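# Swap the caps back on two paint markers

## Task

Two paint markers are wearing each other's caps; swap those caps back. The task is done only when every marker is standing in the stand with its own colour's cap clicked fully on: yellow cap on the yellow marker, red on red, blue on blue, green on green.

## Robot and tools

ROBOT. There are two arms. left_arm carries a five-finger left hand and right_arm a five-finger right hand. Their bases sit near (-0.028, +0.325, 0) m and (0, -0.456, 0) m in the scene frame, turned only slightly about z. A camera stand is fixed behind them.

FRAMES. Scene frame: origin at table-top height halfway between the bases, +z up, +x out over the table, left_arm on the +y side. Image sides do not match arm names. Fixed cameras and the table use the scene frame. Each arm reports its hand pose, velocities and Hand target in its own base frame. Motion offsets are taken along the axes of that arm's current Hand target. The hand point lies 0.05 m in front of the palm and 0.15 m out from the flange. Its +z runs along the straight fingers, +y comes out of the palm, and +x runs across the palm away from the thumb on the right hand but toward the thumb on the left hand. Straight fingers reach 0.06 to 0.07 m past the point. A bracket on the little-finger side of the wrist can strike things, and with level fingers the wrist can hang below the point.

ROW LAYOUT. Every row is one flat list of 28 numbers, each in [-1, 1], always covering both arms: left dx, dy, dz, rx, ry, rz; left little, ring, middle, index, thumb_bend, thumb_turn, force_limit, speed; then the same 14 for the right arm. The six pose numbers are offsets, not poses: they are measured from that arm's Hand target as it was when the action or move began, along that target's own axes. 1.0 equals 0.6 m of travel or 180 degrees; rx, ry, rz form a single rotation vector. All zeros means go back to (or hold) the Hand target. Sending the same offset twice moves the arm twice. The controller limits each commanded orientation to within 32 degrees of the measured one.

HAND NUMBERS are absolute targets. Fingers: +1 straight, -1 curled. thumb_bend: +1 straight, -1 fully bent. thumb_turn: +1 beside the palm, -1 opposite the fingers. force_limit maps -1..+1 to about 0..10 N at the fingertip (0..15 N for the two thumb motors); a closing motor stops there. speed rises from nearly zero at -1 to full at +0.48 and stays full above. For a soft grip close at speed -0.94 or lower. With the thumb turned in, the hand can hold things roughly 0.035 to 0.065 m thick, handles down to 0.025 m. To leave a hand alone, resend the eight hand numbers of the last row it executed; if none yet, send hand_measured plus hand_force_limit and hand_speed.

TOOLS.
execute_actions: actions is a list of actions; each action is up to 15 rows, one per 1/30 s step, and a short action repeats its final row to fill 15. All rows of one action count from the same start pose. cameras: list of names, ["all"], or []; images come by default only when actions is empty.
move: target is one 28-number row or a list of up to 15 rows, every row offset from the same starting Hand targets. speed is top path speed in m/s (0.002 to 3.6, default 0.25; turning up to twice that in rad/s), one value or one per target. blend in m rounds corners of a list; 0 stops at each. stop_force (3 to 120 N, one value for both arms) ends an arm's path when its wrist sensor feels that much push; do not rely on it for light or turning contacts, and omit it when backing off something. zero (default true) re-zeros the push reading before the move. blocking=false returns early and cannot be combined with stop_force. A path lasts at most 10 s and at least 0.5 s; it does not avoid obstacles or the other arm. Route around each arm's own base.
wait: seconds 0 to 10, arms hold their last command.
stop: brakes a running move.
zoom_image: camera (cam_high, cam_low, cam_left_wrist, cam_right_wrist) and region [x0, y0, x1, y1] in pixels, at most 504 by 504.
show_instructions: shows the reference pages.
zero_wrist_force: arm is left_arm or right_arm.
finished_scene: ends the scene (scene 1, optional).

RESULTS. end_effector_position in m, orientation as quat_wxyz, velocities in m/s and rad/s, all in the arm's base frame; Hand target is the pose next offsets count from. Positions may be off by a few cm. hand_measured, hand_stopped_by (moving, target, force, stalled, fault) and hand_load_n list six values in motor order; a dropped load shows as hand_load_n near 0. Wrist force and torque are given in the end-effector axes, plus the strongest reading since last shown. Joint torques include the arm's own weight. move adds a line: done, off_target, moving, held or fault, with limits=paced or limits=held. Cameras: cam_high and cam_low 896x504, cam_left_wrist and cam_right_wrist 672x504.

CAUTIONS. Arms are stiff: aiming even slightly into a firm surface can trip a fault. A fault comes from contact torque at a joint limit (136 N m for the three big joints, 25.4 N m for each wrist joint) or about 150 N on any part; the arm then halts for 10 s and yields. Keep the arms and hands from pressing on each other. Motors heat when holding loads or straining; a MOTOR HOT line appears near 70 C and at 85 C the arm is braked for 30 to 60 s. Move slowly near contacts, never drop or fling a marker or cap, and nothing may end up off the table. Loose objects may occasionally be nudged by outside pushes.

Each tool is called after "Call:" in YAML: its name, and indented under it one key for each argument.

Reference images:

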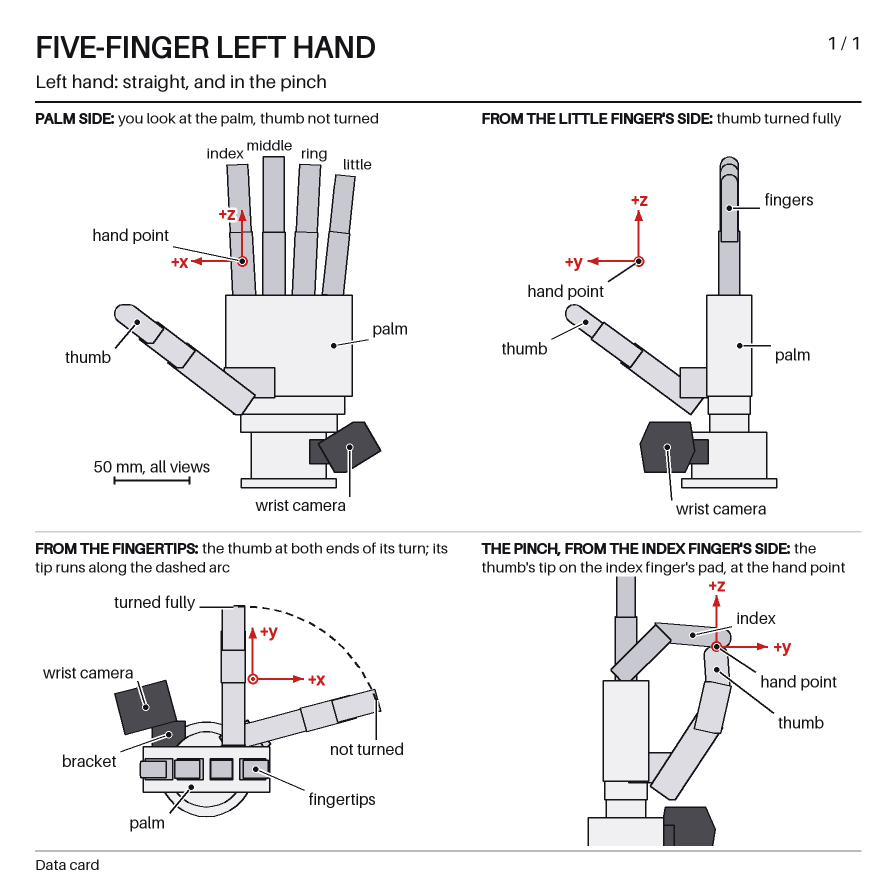

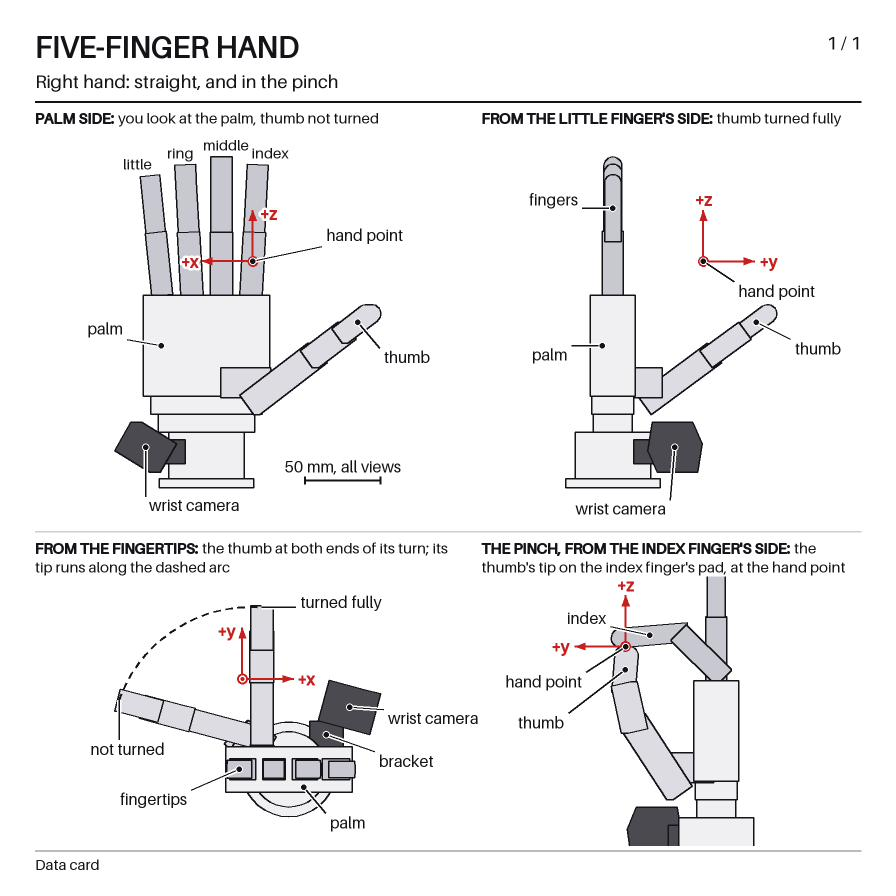

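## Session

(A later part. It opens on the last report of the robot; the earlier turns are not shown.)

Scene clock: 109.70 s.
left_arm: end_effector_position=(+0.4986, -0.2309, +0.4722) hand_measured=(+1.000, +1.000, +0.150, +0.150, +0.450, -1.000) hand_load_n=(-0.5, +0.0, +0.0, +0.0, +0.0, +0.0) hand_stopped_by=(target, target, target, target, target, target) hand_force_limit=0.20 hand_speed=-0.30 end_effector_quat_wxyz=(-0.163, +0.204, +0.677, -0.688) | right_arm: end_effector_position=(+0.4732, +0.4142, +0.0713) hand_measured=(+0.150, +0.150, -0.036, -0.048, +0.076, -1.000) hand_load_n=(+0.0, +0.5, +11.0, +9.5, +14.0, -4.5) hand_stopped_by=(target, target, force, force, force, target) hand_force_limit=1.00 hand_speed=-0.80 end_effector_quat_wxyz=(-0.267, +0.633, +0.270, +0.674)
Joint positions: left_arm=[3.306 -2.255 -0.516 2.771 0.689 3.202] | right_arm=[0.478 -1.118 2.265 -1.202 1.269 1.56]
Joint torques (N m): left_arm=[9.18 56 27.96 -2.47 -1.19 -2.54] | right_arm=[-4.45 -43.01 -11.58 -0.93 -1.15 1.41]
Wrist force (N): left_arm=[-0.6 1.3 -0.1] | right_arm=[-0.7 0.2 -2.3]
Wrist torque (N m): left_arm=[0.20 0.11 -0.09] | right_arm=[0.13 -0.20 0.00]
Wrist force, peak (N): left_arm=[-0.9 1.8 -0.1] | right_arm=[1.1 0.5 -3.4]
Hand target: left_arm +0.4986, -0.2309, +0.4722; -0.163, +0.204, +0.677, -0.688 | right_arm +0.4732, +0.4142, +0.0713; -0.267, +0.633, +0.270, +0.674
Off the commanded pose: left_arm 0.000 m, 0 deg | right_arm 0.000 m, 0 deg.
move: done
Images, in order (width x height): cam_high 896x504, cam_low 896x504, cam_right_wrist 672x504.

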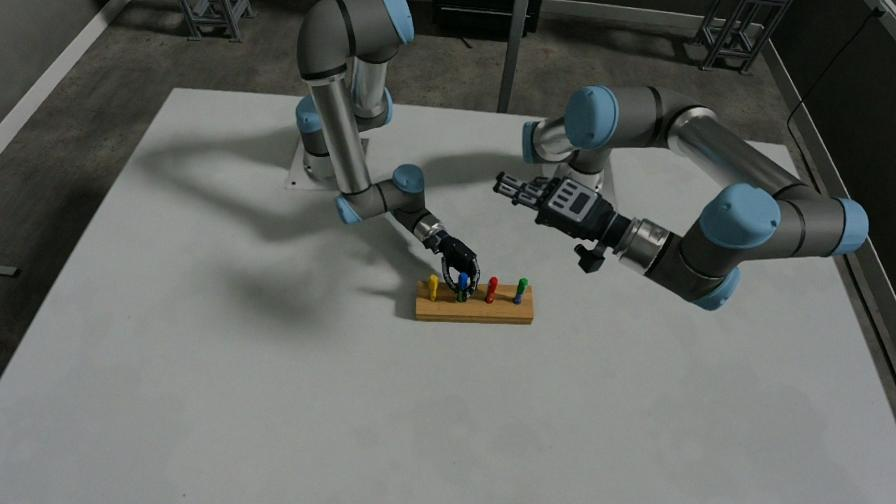

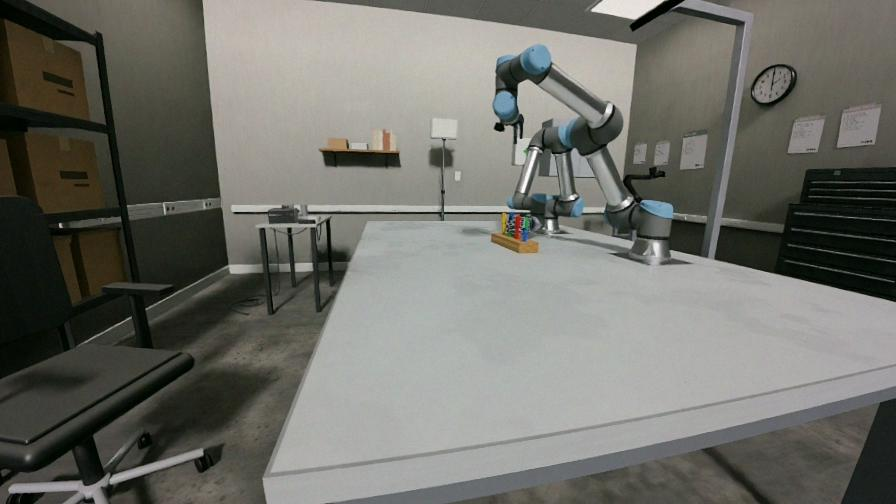

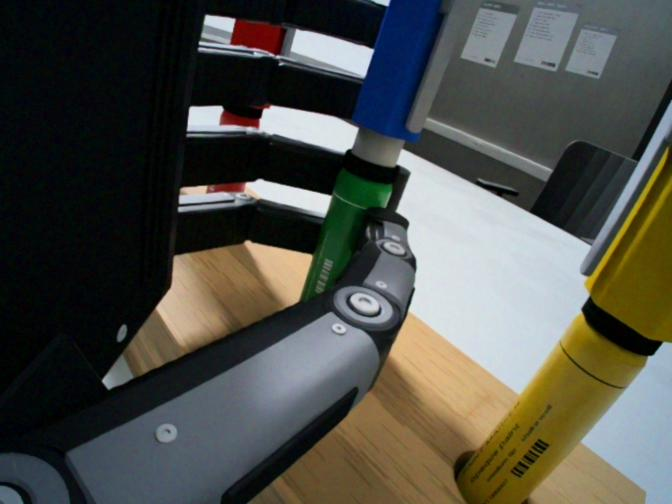

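Call:
move:
  target:
    - [0,0,0,0,0,0,1,1,0.15,0.15,0.45,-1,0.2,-0.3, 0,0,0,0,0,0,0.15,0.15,0.15,0.15,0.5,-1,0.2,-0.4]
    - [0,0,-0.333,0,0,0,1,1,0.15,0.15,0.45,-1,0.2,-0.3, 0.1995,0.0052,0.0106,0,0,0,0.15,0.15,0.15,0.15,0.5,-1,0.2,-0.4]
  speed: 0.2
  cameras: ["cam_high","cam_low","cam_right_wrist"]

Call:
zoom_image:
  camera: "cam_high"
  region: [410, 220, 550, 330]

Scene clock: 113.20 s.
left_arm: end_effector_position=(+0.5971, -0.0584, +0.4710) hand_measured=(+1.000, +1.000, +0.150, +0.150, +0.450, -1.000) hand_load_n=(+0.0, +0.0, +0.0, +0.0, +0.0, +0.0) hand_stopped_by=(target, target, target, target, target, target) hand_force_limit=0.20 hand_speed=-0.30 end_effector_quat_wxyz=(-0.003, +0.108, +0.726, -0.680) | right_arm: end_effector_position=(+0.4733, +0.4144, +0.1913) hand_measured=(+0.150, +0.150, +0.150, +0.150, +0.500, -1.000) hand_load_n=(+0.0, +0.0, +0.0, +0.0, +0.0, +0.5) hand_stopped_by=(target, target, target, target, target, target) hand_force_limit=0.20 hand_speed=-0.40 end_effector_quat_wxyz=(-0.267, +0.633, +0.270, +0.674)
Joint positions: left_arm=[3.607 -2.481 -0.035 2.648 0.621 3.177] | right_arm=[0.479 -1.411 2.188 -0.832 1.269 1.56]
Joint torques (N m): left_arm=[-9.59 56.39 26.04 -1.32 0.99 -0.58] | right_arm=[2.19 -18.49 -9.01 -0.13 0.94 -0.83]
Wrist force (N): left_arm=[-0.8 1.4 -0.6] | right_arm=[-0.2 0.0 -0.8]
Wrist torque (N m): left_arm=[0.26 0.13 -0.05] | right_arm=[0.13 -0.11 0.02]
Wrist force, peak (N): left_arm=[-0.3 1.6 -2.1] | right_arm=[-2.0 0.1 -2.5]
Hand target: left_arm +0.5987, -0.0580, +0.4722; -0.163, +0.204, +0.677, -0.688 | right_arm +0.4733, +0.4143, +0.1913; -0.267, +0.633, +0.270, +0.674
Off the commanded pose: left_arm 0.002 m, 22 deg | right_arm 0.000 m, 0 deg.
elbow stopped short (left arm): the move would have taken joint 3 (elbow) straighter than the controller allows.
move: off_target (left_arm)
Images, in order (width x height): cam_high 896x504, cam_low 896x504, cam_right_wrist 672x504.

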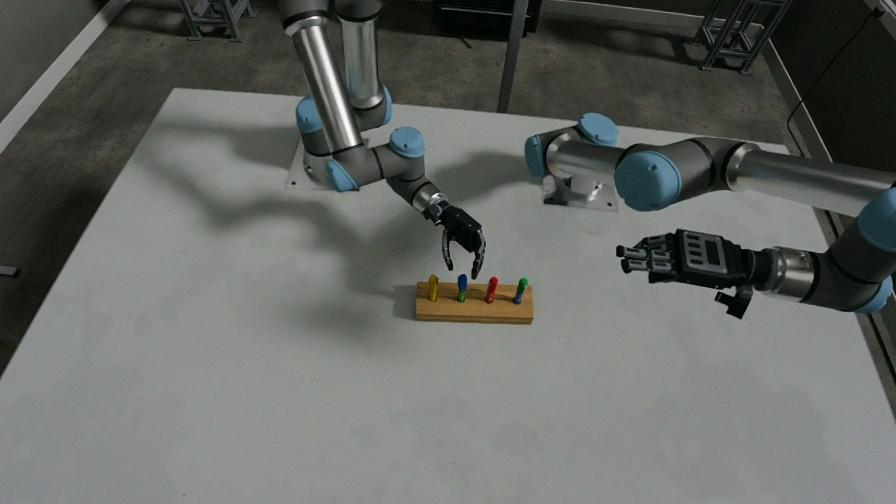

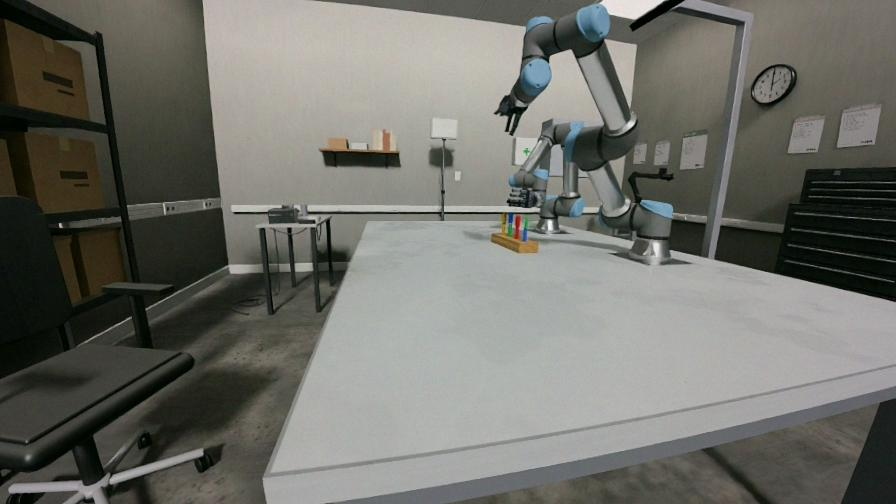

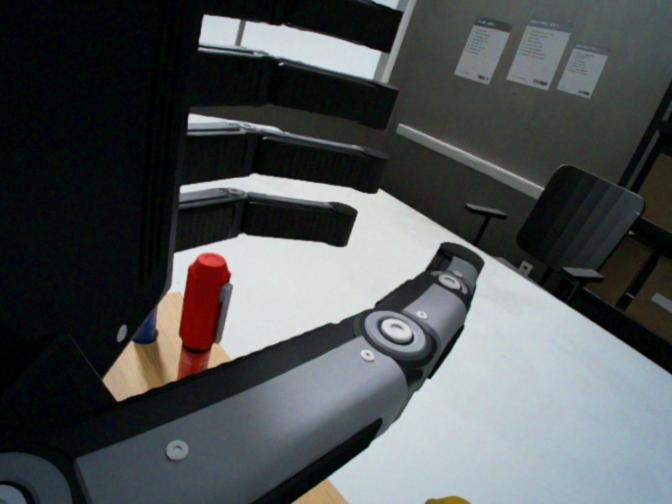

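Scaled by 3.600 from the camera's 896x504 image, which has a finer 1280x720 frame.

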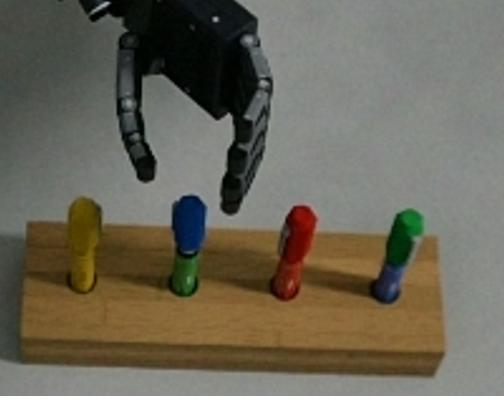

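Call:
move:
  target: [0.0803,0.032,0.1263,0,0,0,1,1,0.15,0.15,0.45,-1,0.2,-0.3, -0.003,-0.171,0.1426,0,-0.0167,0.0083,0.15,0.15,0.15,0.15,0.5,-1,0.2,-0.4]
  speed: 0.2
  cameras: ["cam_high","cam_low","cam_left_wrist","cam_right_wrist"]

Scene clock: 115.07 s.
left_arm: end_effector_position=(+0.5201, -0.1001, +0.4502) hand_measured=(+1.000, +1.000, +0.150, +0.150, +0.450, -1.000) hand_load_n=(+0.0, +0.0, +0.0, +0.0, +0.0, +0.0) hand_stopped_by=(target, target, target, target, target, target) hand_force_limit=0.20 hand_speed=-0.30 end_effector_quat_wxyz=(-0.163, +0.204, +0.677, -0.688) | right_arm: end_effector_position=(+0.4620, +0.5474, +0.1911) hand_measured=(+0.150, +0.150, +0.150, +0.150, +0.500, -1.000) hand_load_n=(+0.0, +0.0, +0.0, +0.0, +0.0, +0.0) hand_stopped_by=(target, target, target, target, target, target) hand_force_limit=0.20 hand_speed=-0.40 end_effector_quat_wxyz=(-0.269, +0.654, +0.269, +0.654)
Joint positions: left_arm=[3.492 -2.357 -0.395 2.752 0.875 3.202] | right_arm=[0.761 -1.211 1.865 -0.653 1.552 1.57]
Joint torques (N m): left_arm=[8.55 37.35 25.47 -2.79 0.37 0.55] | right_arm=[0.62 -44.11 -19.43 -2.56 -1.19 -0.66]
Wrist force (N): left_arm=[-0.6 1.0 -0.2] | right_arm=[-0.1 -0.1 -0.9]
Wrist torque (N m): left_arm=[0.18 0.10 -0.09] | right_arm=[0.11 -0.10 -0.09]
Wrist force, peak (N): left_arm=[-0.2 2.0 -0.6] | right_arm=[-0.7 1.3 -1.4]
Hand target: left_arm +0.5201, -0.1001, +0.4502; -0.163, +0.204, +0.677, -0.688 | right_arm +0.4620, +0.5475, +0.1912; -0.269, +0.654, +0.269, +0.654
Off the commanded pose: left_arm 0.000 m, 0 deg | right_arm 0.000 m, 0 deg.
move: done

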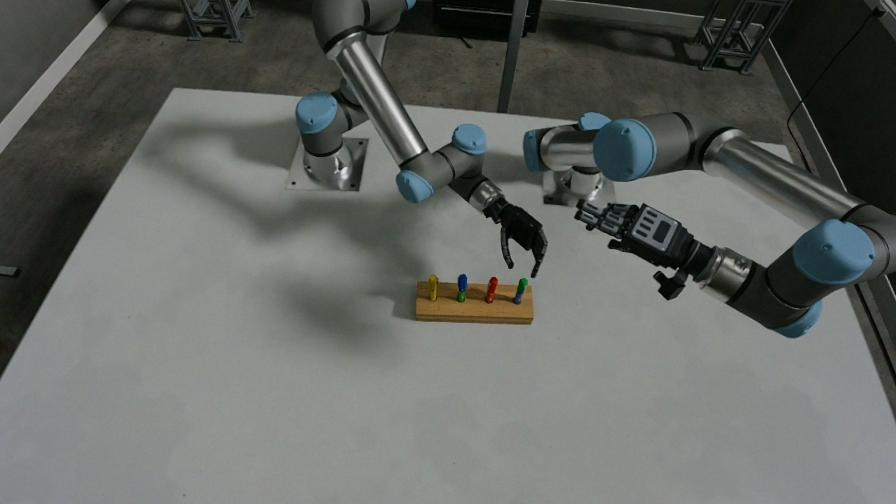

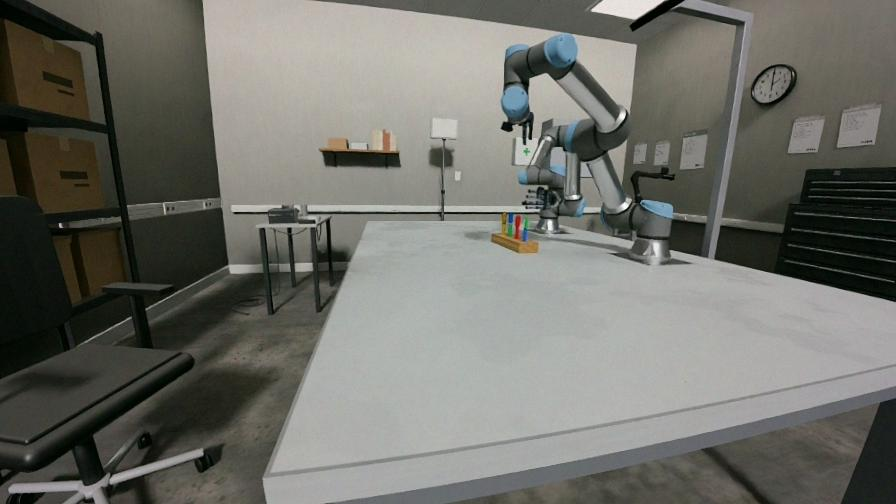

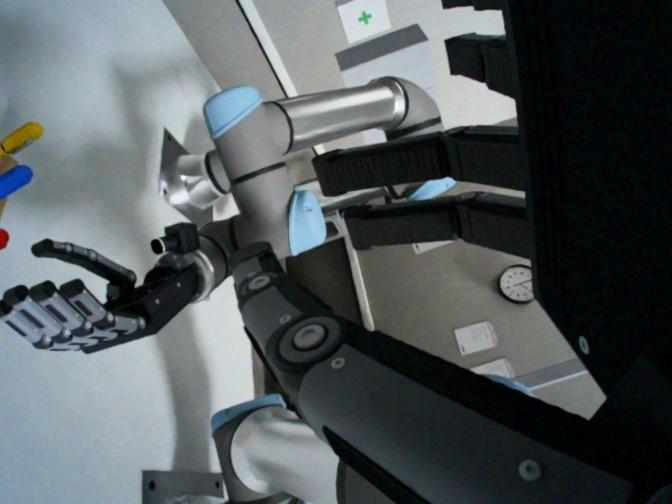

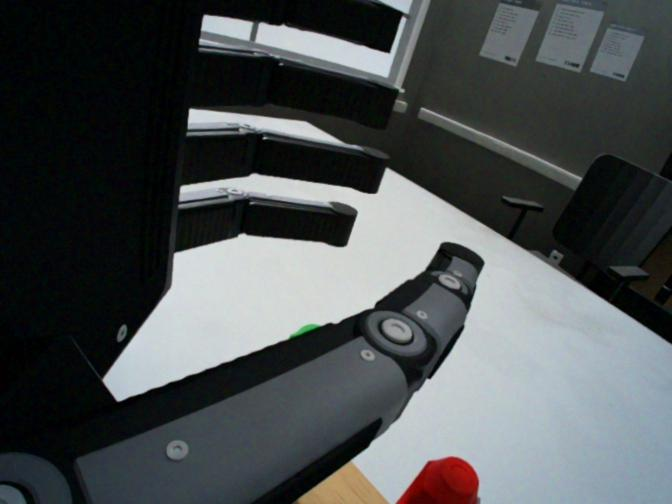

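Call:
move:
  target: [0,0,0,0,0,0,1,1,0.15,0.15,0.45,-1,0.2,-0.3, -0.08,0,0,0,0,0,0.15,0.15,0.15,0.15,0.5,-1,0.2,-0.4]
  speed: 0.12
  cameras: ["cam_high","cam_low","cam_right_wrist"]

Call:
zoom_image:
  camera: "cam_high"
  region: [460, 210, 560, 320]

Scene clock: 116.37 s.
left_arm: end_effector_position=(+0.5201, -0.1001, +0.4502) hand_measured=(+1.000, +1.000, +0.150, +0.150, +0.450, -1.000) hand_load_n=(+0.0, +0.0, +0.0, +0.0, +0.0, +0.0) hand_stopped_by=(target, target, target, target, target, target) hand_force_limit=0.20 hand_speed=-0.30 end_effector_quat_wxyz=(-0.163, +0.204, +0.677, -0.688) | right_arm: end_effector_position=(+0.4620, +0.5474, +0.1431) hand_measured=(+0.150, +0.150, +0.150, +0.150, +0.500, -1.000) hand_load_n=(+0.0, +0.0, +0.0, +0.0, +0.0, +0.5) hand_stopped_by=(target, target, target, target, target, target) hand_force_limit=0.20 hand_speed=-0.40 end_effector_quat_wxyz=(-0.269, +0.654, +0.269, +0.654)
Joint positions: left_arm=[3.493 -2.357 -0.395 2.752 0.875 3.202] | right_arm=[0.761 -1.133 1.906 -0.772 1.552 1.57]
Joint torques (N m): left_arm=[10.46 37.69 27.98 -2.58 1.18 -2.44] | right_arm=[-0.68 -46.77 -21.45 -1.59 0.8 0.54]
Wrist force (N): left_arm=[-0.6 1.4 -0.4] | right_arm=[-0.6 0.1 -1.0]
Wrist torque (N m): left_arm=[0.26 0.09 -0.09] | right_arm=[0.14 -0.05 -0.07]
Wrist force, peak (N): left_arm=[-0.4 1.7 -0.5] | right_arm=[16.7 -0.6 1.9]
Hand target: left_arm +0.5201, -0.1001, +0.4502; -0.163, +0.204, +0.677, -0.688 | right_arm +0.4620, +0.5474, +0.1432; -0.269, +0.654, +0.269, +0.654
Off the commanded pose: left_arm 0.000 m, 0 deg | right_arm 0.000 m, 0 deg.
move: done
Images, in order (width x height): cam_high 896x504, cam_low 896x504, cam_right_wrist 672x504.

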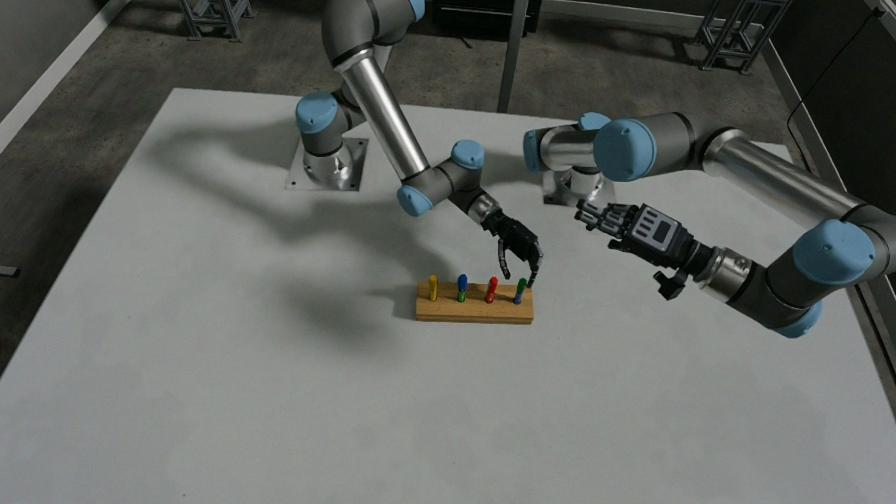

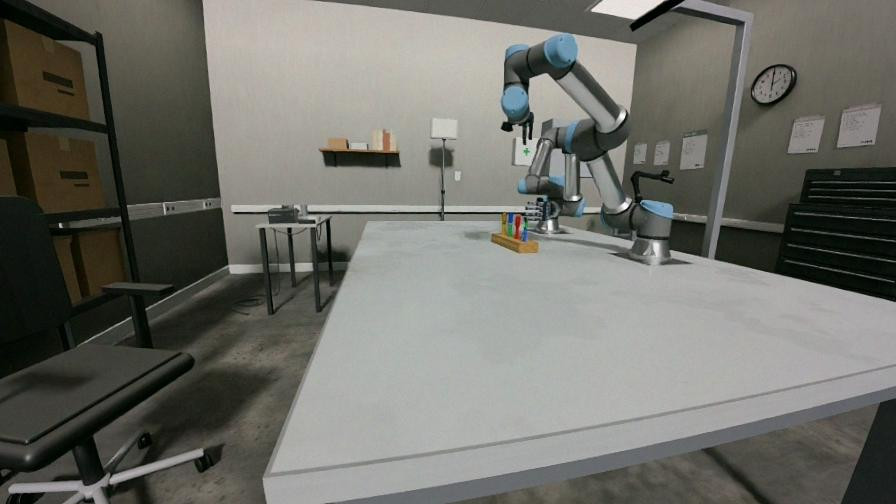

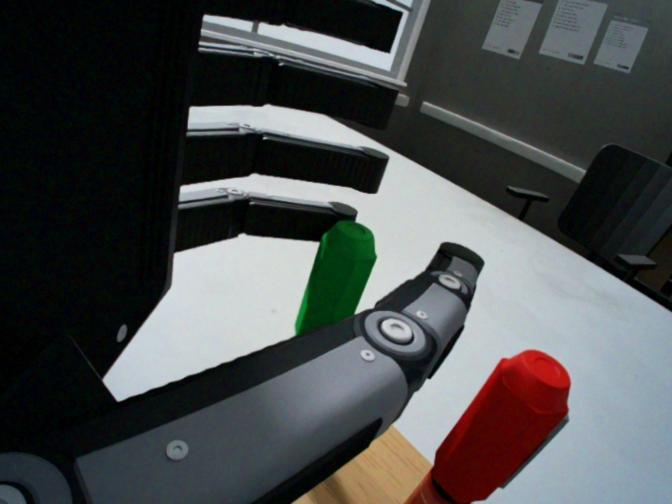

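Scaled by 4.582 from the camera's 896x504 image, which has a finer 1280x720 frame.

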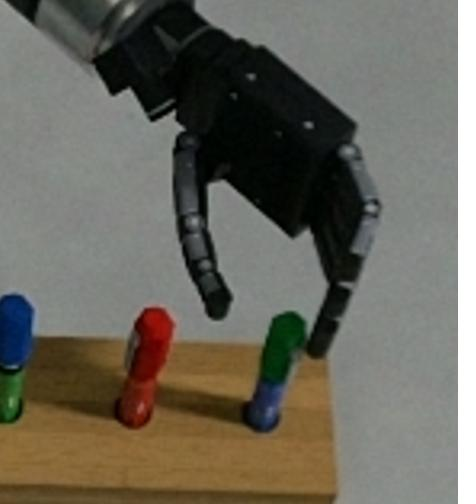

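Call:
move:
  target:
    - [0,0,0,0,0,0,1,1,0.15,0.15,0.45,-1,0.2,-0.3, 0,0,0,0,0,0,0.25,0.25,0.25,0.25,0.5,-1,0.2,-0.2]
    - [0,0,0,0,0,0,1,1,0.15,0.15,0.45,-1,0.2,-0.3, 0,0,0.0075,0,0,0,0.25,0.25,0.25,0.25,0.5,-1,0.2,-0.2]
  speed: 0.05
  cameras: ["cam_high","cam_low","cam_right_wrist"]

Call:
zoom_image:
  camera: "cam_low"
  region: [495, 200, 545, 250]

Scene clock: 117.90 s.
left_arm: end_effector_position=(+0.5201, -0.1001, +0.4502) hand_measured=(+1.000, +1.000, +0.150, +0.150, +0.450, -1.000) hand_load_n=(+0.0, +0.0, -0.5, +0.0, +0.0, +0.0) hand_stopped_by=(target, target, target, target, target, target) hand_force_limit=0.20 hand_speed=-0.30 end_effector_quat_wxyz=(-0.163, +0.204, +0.677, -0.688) | right_arm: end_effector_position=(+0.4653, +0.5506, +0.1432) hand_measured=(+0.250, +0.250, +0.250, +0.250, +0.500, -1.000) hand_load_n=(+0.0, +0.0, +0.0, +0.0, +0.0, +0.0) hand_stopped_by=(target, target, target, target, target, target) hand_force_limit=0.20 hand_speed=-0.20 end_effector_quat_wxyz=(-0.269, +0.654, +0.269, +0.654)
Joint positions: left_arm=[3.493 -2.357 -0.395 2.752 0.875 3.202] | right_arm=[0.761 -1.125 1.893 -0.767 1.552 1.57]
Joint torques (N m): left_arm=[11.19 38.28 28.06 -2.43 1.31 -2.38] | right_arm=[9.28 -36.98 -13.08 -1.09 1.91 0.11]
Wrist force (N): left_arm=[-0.8 1.3 -0.3] | right_arm=[-0.6 0.0 -1.0]
Wrist torque (N m): left_arm=[0.22 0.12 -0.10] | right_arm=[0.12 -0.06 -0.07]
Wrist force, peak (N): left_arm=[-0.4 1.6 -0.6] | right_arm=[-0.8 -0.3 -1.1]
Hand target: left_arm +0.5201, -0.1001, +0.4502; -0.163, +0.204, +0.677, -0.688 | right_arm +0.4652, +0.5506, +0.1432; -0.269, +0.654, +0.269, +0.654
Off the commanded pose: left_arm 0.000 m, 0 deg | right_arm 0.000 m, 0 deg.
move: done
Images, in order (width x height): cam_high 896x504, cam_low 896x504, cam_right_wrist 672x504.

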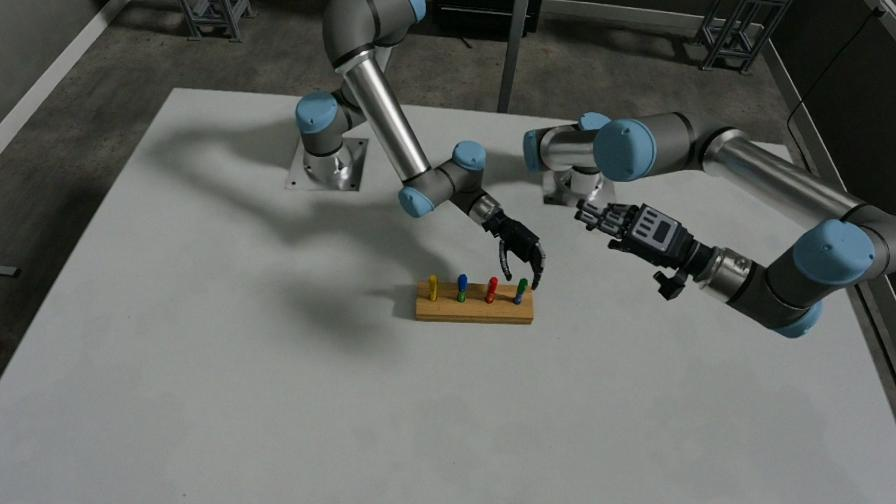

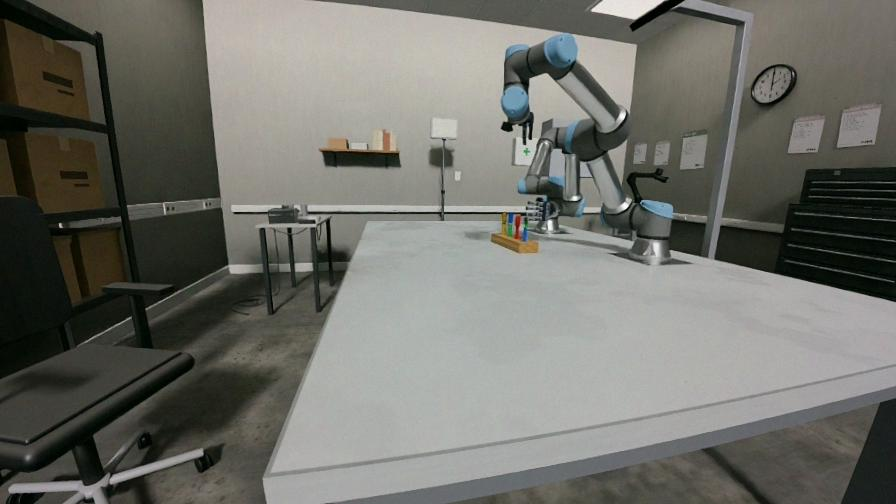

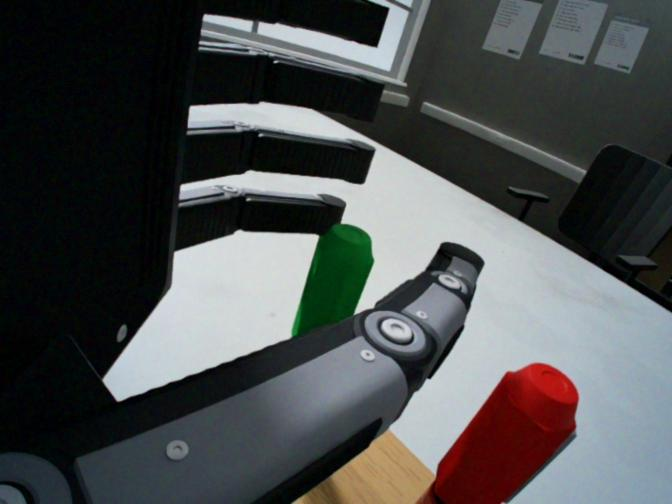

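Scaled by 10.080 from the camera's 896x504 image, which has a finer 1280x720 frame.

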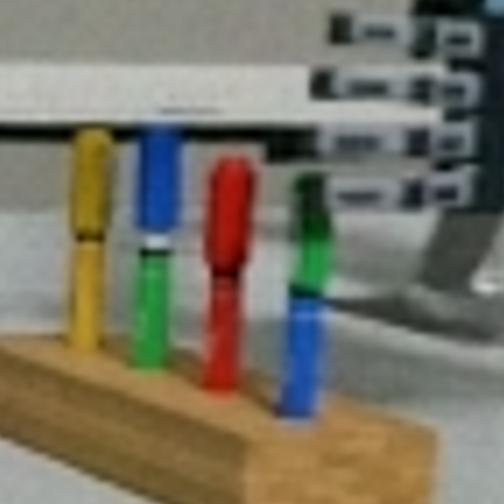

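Call:
move:
  target: [0,0,0,0,0,0,1,1,0.15,0.15,0.45,-1,0.2,-0.3, -0.1227,0,0,0,0,0,0.25,0.25,0.25,0.25,0.5,-1,0.2,-0.2]
  speed: 0.1
  stop_force: 6
  cameras: ["cam_high","cam_low","cam_right_wrist"]

Call:
zoom_image:
  camera: "cam_low"
  region: [495, 200, 545, 250]

Scene clock: 120.03 s.
left_arm: end_effector_position=(+0.5201, -0.1001, +0.4502) hand_measured=(+1.000, +1.000, +0.150, +0.150, +0.450, -1.000) hand_load_n=(+0.0, +0.0, +0.0, +0.0, +0.0, +0.0) hand_stopped_by=(target, target, target, target, target, target) hand_force_limit=0.20 hand_speed=-0.30 end_effector_quat_wxyz=(-0.163, +0.204, +0.677, -0.688) | right_arm: end_effector_position=(+0.4652, +0.5506, +0.0696) hand_measured=(+0.250, +0.250, +0.250, +0.250, +0.500, -1.000) hand_load_n=(+0.0, +0.0, +0.0, +0.0, +0.0, +0.0) hand_stopped_by=(target, target, target, target, target, target) hand_force_limit=0.20 hand_speed=-0.20 end_effector_quat_wxyz=(-0.269, +0.654, +0.269, +0.654)
Joint positions: left_arm=[3.493 -2.357 -0.395 2.752 0.875 3.202] | right_arm=[0.761 -0.987 1.928 -0.94 1.552 1.57]
Joint torques (N m): left_arm=[10.19 38.71 28.2 -2.13 1.23 -2.44] | right_arm=[-6.27 -51.77 -16.88 -2.76 -1.64 -0.34]
Wrist force (N): left_arm=[-0.5 1.2 -0.3] | right_arm=[-0.6 -0.2 -0.5]
Wrist torque (N m): left_arm=[0.20 0.09 -0.08] | right_arm=[0.07 -0.09 -0.07]
Wrist force, peak (N): left_arm=[-0.8 1.5 -0.5] | right_arm=[-1.6 -0.1 -0.7]
Hand target: left_arm +0.5201, -0.1001, +0.4502; -0.163, +0.204, +0.677, -0.688 | right_arm +0.4652, +0.5506, +0.0696; -0.269, +0.654, +0.269, +0.654
Off the commanded pose: left_arm 0.000 m, 0 deg | right_arm 0.000 m, 0 deg.
move: done
Images, in order (width x height): cam_high 896x504, cam_low 896x504, cam_right_wrist 672x504.

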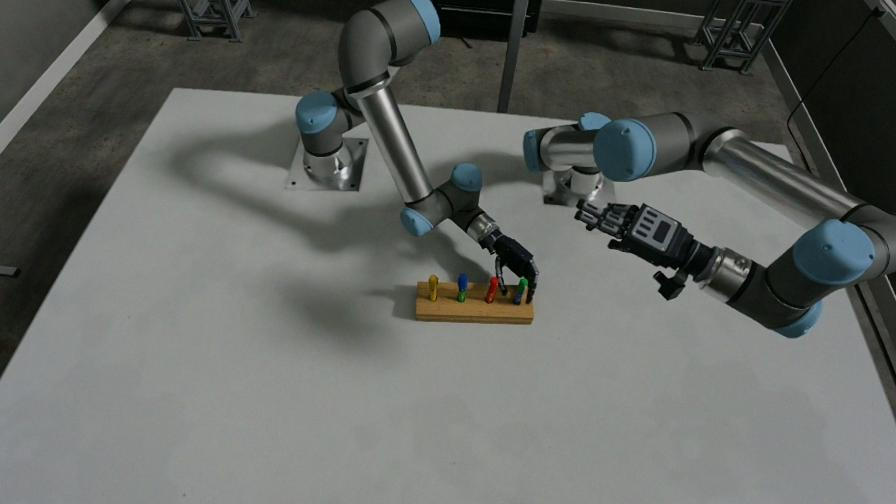

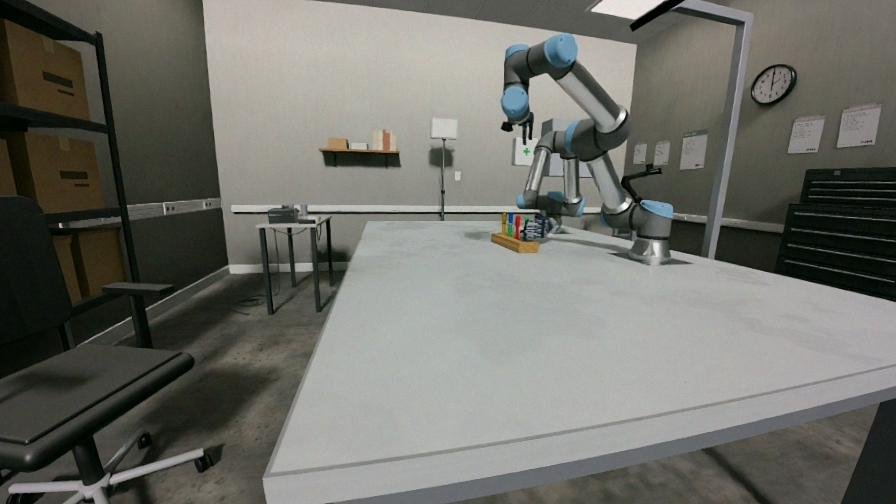

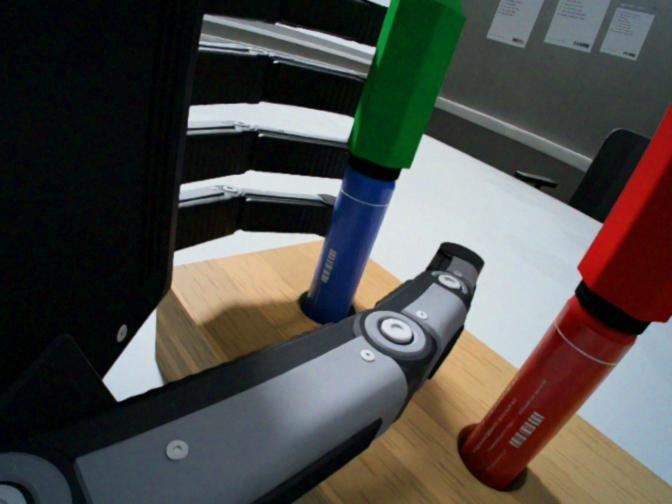

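Scaled by 10.080 from the camera's 896x504 image, which has a finer 1280x720 frame.

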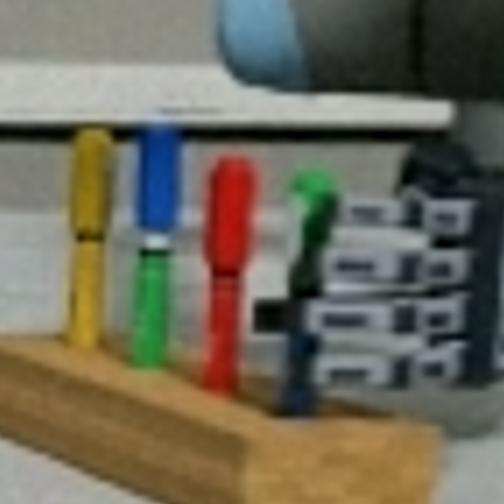

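Call:
move:
  target:
    - [0,0,0,0,0,0,1,1,0.15,0.15,0.45,-1,0.2,-0.3, 0,0,0,0,0,0,0.25,0.25,0.0,0.0,0.1,-1,-0.6,-0.5]
    - [0,0,0,0,0,0,1,1,0.15,0.15,0.45,-1,0.2,-0.3, 0,0,0,0,0,0,0.25,0.25,-0.2,-0.3,-0.15,-1,0.2,-0.8]
  speed: 0.05
  cameras: ["cam_high","cam_low","cam_right_wrist"]

Call:
zoom_image:
  camera: "cam_low"
  region: [495, 200, 545, 250]

Scene clock: 122.00 s.
left_arm: end_effector_position=(+0.5201, -0.1001, +0.4502) hand_measured=(+1.000, +1.000, +0.150, +0.150, +0.450, -1.000) hand_load_n=(+0.0, +0.0, +0.0, +0.0, +0.5, +0.0) hand_stopped_by=(target, target, target, target, target, target) hand_force_limit=0.20 hand_speed=-0.30 end_effector_quat_wxyz=(-0.163, +0.204, +0.677, -0.688) | right_arm: end_effector_position=(+0.4652, +0.5506, +0.0696) hand_measured=(+0.250, +0.250, -0.014, -0.008, +0.062, -1.000) hand_load_n=(+0.0, +0.0, +10.5, +7.5, +9.0, -1.0) hand_stopped_by=(target, target, force, force, force, target) hand_force_limit=0.20 hand_speed=-0.80 end_effector_quat_wxyz=(-0.269, +0.654, +0.269, +0.654)
Joint positions: left_arm=[3.493 -2.357 -0.395 2.752 0.875 3.202] | right_arm=[0.761 -0.987 1.928 -0.94 1.552 1.57]
Joint torques (N m): left_arm=[9.5 39.44 27.88 -1.91 1.17 -2.28] | right_arm=[-4.81 -46.3 -6.2 -0.2 2.33 -0.49]
Wrist force (N): left_arm=[-0.2 1.0 -0.4] | right_arm=[-0.8 -0.1 -0.1]
Wrist torque (N m): left_arm=[0.17 0.04 -0.05] | right_arm=[0.08 -0.07 -0.07]
Wrist force, peak (N): left_arm=[-0.9 1.5 -0.4] | right_arm=[-1.8 -0.3 0.8]
Hand target: left_arm +0.5201, -0.1001, +0.4502; -0.163, +0.204, +0.677, -0.688 | right_arm +0.4652, +0.5506, +0.0696; -0.269, +0.654, +0.269, +0.654
Off the commanded pose: left_arm 0.000 m, 0 deg | right_arm 0.000 m, 0 deg.
move: done
Images, in order (width x height): cam_high 896x504, cam_low 896x504, cam_right_wrist 672x504.

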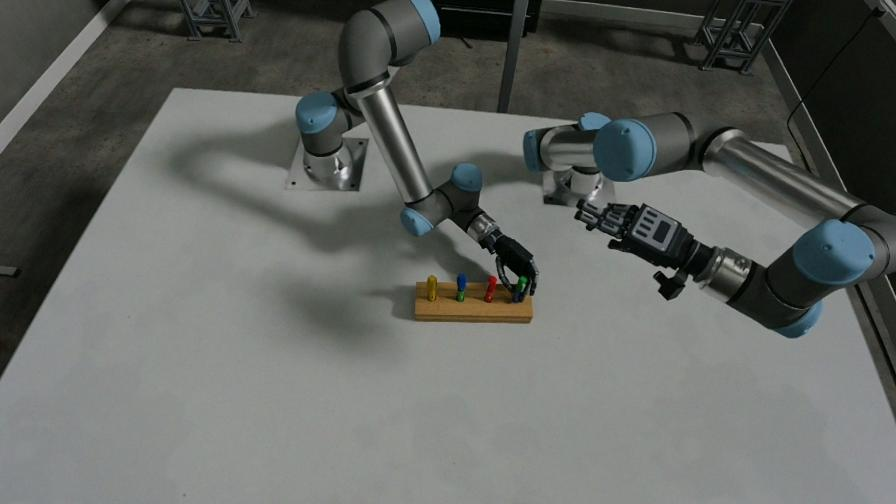

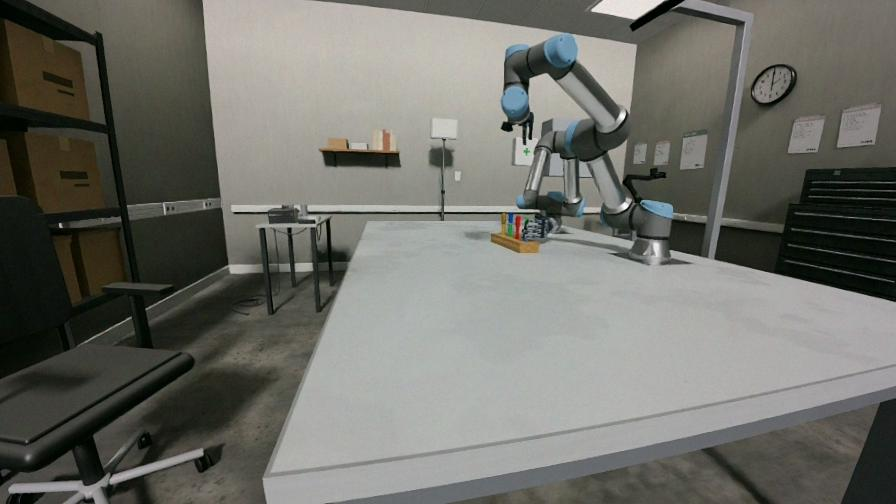

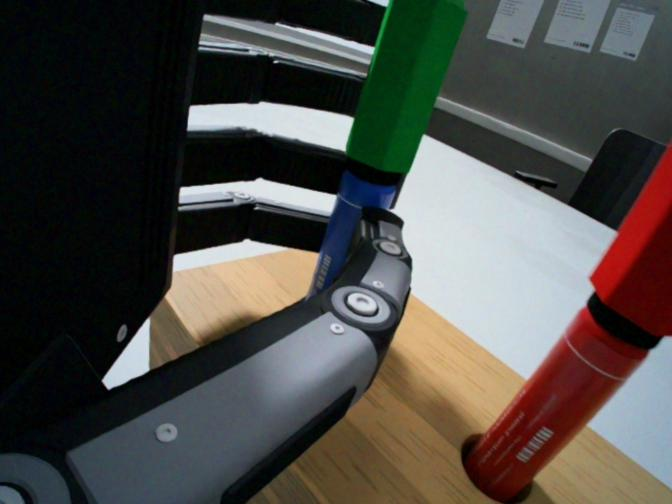

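Scaled by 10.080 from the camera's 896x504 image, which has a finer 1280x720 frame.

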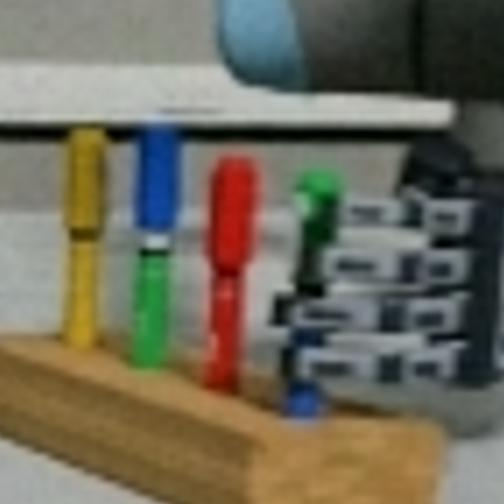

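Call:
move:
  target:
    - [0,0,0,0,0,0,1,1,0.15,0.15,0.45,-1,0.2,-0.3, 0.08,0,0,0,0,0,0.25,0.25,-0.2,-0.3,-0.15,-1,0.2,-0.8]
    - [0,0,0,0,0,0,1,1,0.15,0.15,0.45,-1,0.2,-0.3, 0.25,0,0,0,0,0,0.25,0.25,-0.2,-0.3,-0.15,-1,0.2,-0.8]
    - [-0.086,0.0889,0.3734,0,0,0,1,1,0.15,0.15,0.45,-1,0.2,-0.3, 0.25,0.1667,-0.156,0.1111,0,0,1,1,-0.2,-0.3,-0.15,-1,0.2,-0.8]
  speed: [0.06,0.2,0.2]
  blend: [0.02,0.02,0]
  cameras: ["all"]

Scene clock: 127.30 s.
left_arm: end_effector_position=(+0.4553, -0.3214, +0.4000) hand_measured=(+1.000, +1.000, +0.150, +0.150, +0.450, -1.000) hand_load_n=(+0.0, +0.0, -0.5, +0.0, +0.0, +0.0) hand_stopped_by=(target, target, target, target, target, target) hand_force_limit=0.20 hand_speed=-0.30 end_effector_quat_wxyz=(-0.163, +0.204, +0.677, -0.688) | right_arm: end_effector_position=(+0.4690, +0.4137, +0.2197) hand_measured=(+1.000, +1.000, -0.014, -0.008, +0.062, -1.000) hand_load_n=(+0.0, +0.0, +10.5, +7.5, +9.0, -1.0) hand_stopped_by=(target, target, force, force, force, target) hand_force_limit=0.20 hand_speed=-0.80 end_effector_quat_wxyz=(-0.378, +0.598, +0.378, +0.597)
Joint positions: left_arm=[3.166 -2.087 -0.979 3.066 0.549 3.202] | right_arm=[0.242 -1.485 2.13 -0.644 0.684 1.57]
Joint torques (N m): left_arm=[-7.65 30.46 18.15 0.16 -1.19 -2.61] | right_arm=[-6.27 -11.03 -22.88 0.04 -1.89 1.31]
Wrist force (N): left_arm=[-0.5 1.4 -0.2] | right_arm=[-0.9 -0.1 -0.7]
Wrist torque (N m): left_arm=[0.20 0.09 -0.05] | right_arm=[0.12 -0.04 -0.03]
Wrist force, peak (N): left_arm=[-0.9 1.7 1.3] | right_arm=[-0.9 0.6 -1.7]
Hand target: left_arm +0.4553, -0.3214, +0.4000; -0.163, +0.204, +0.677, -0.688 | right_arm +0.4690, +0.4137, +0.2196; -0.378, +0.598, +0.378, +0.597
Off the commanded pose: left_arm 0.000 m, 0 deg | right_arm 0.000 m, 0 deg.
move: done

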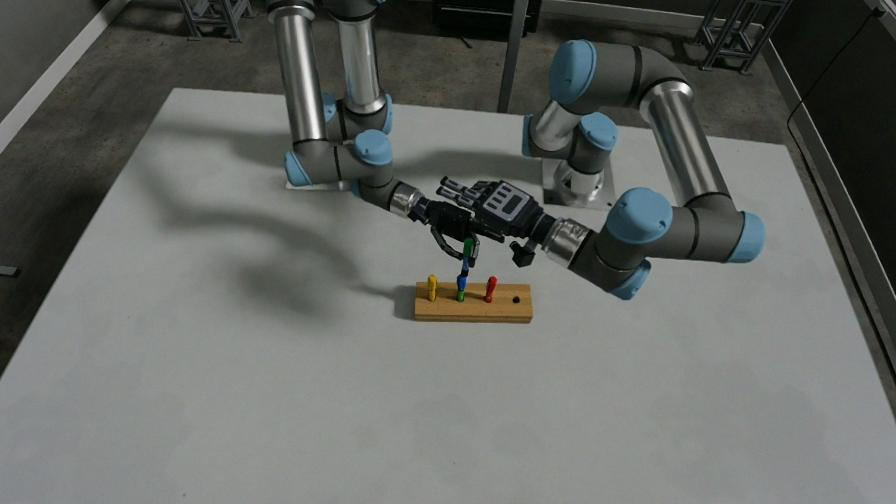

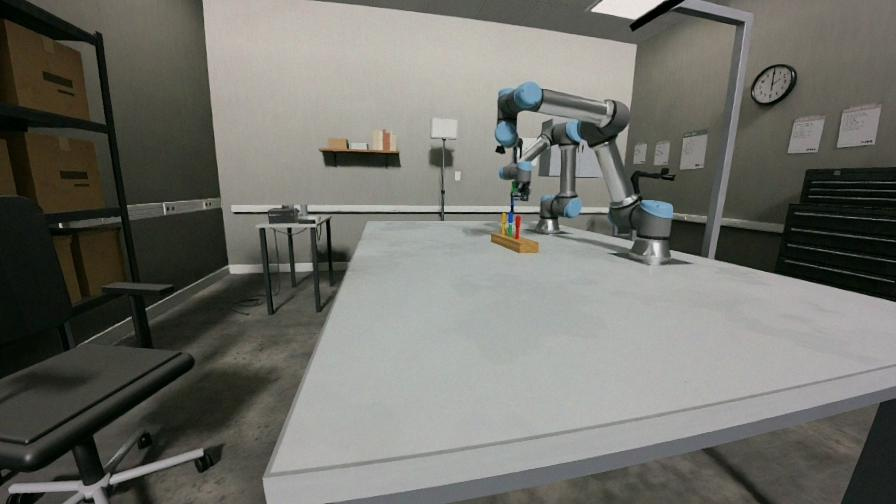

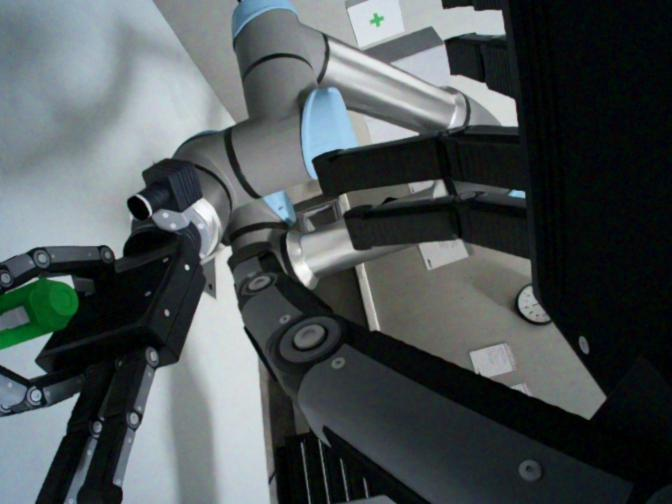

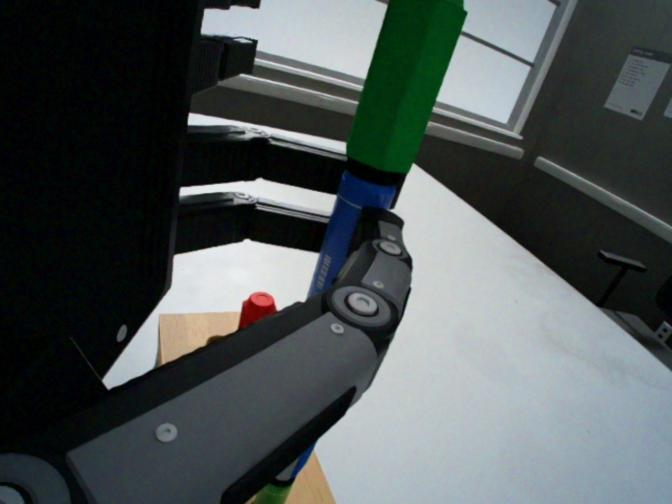

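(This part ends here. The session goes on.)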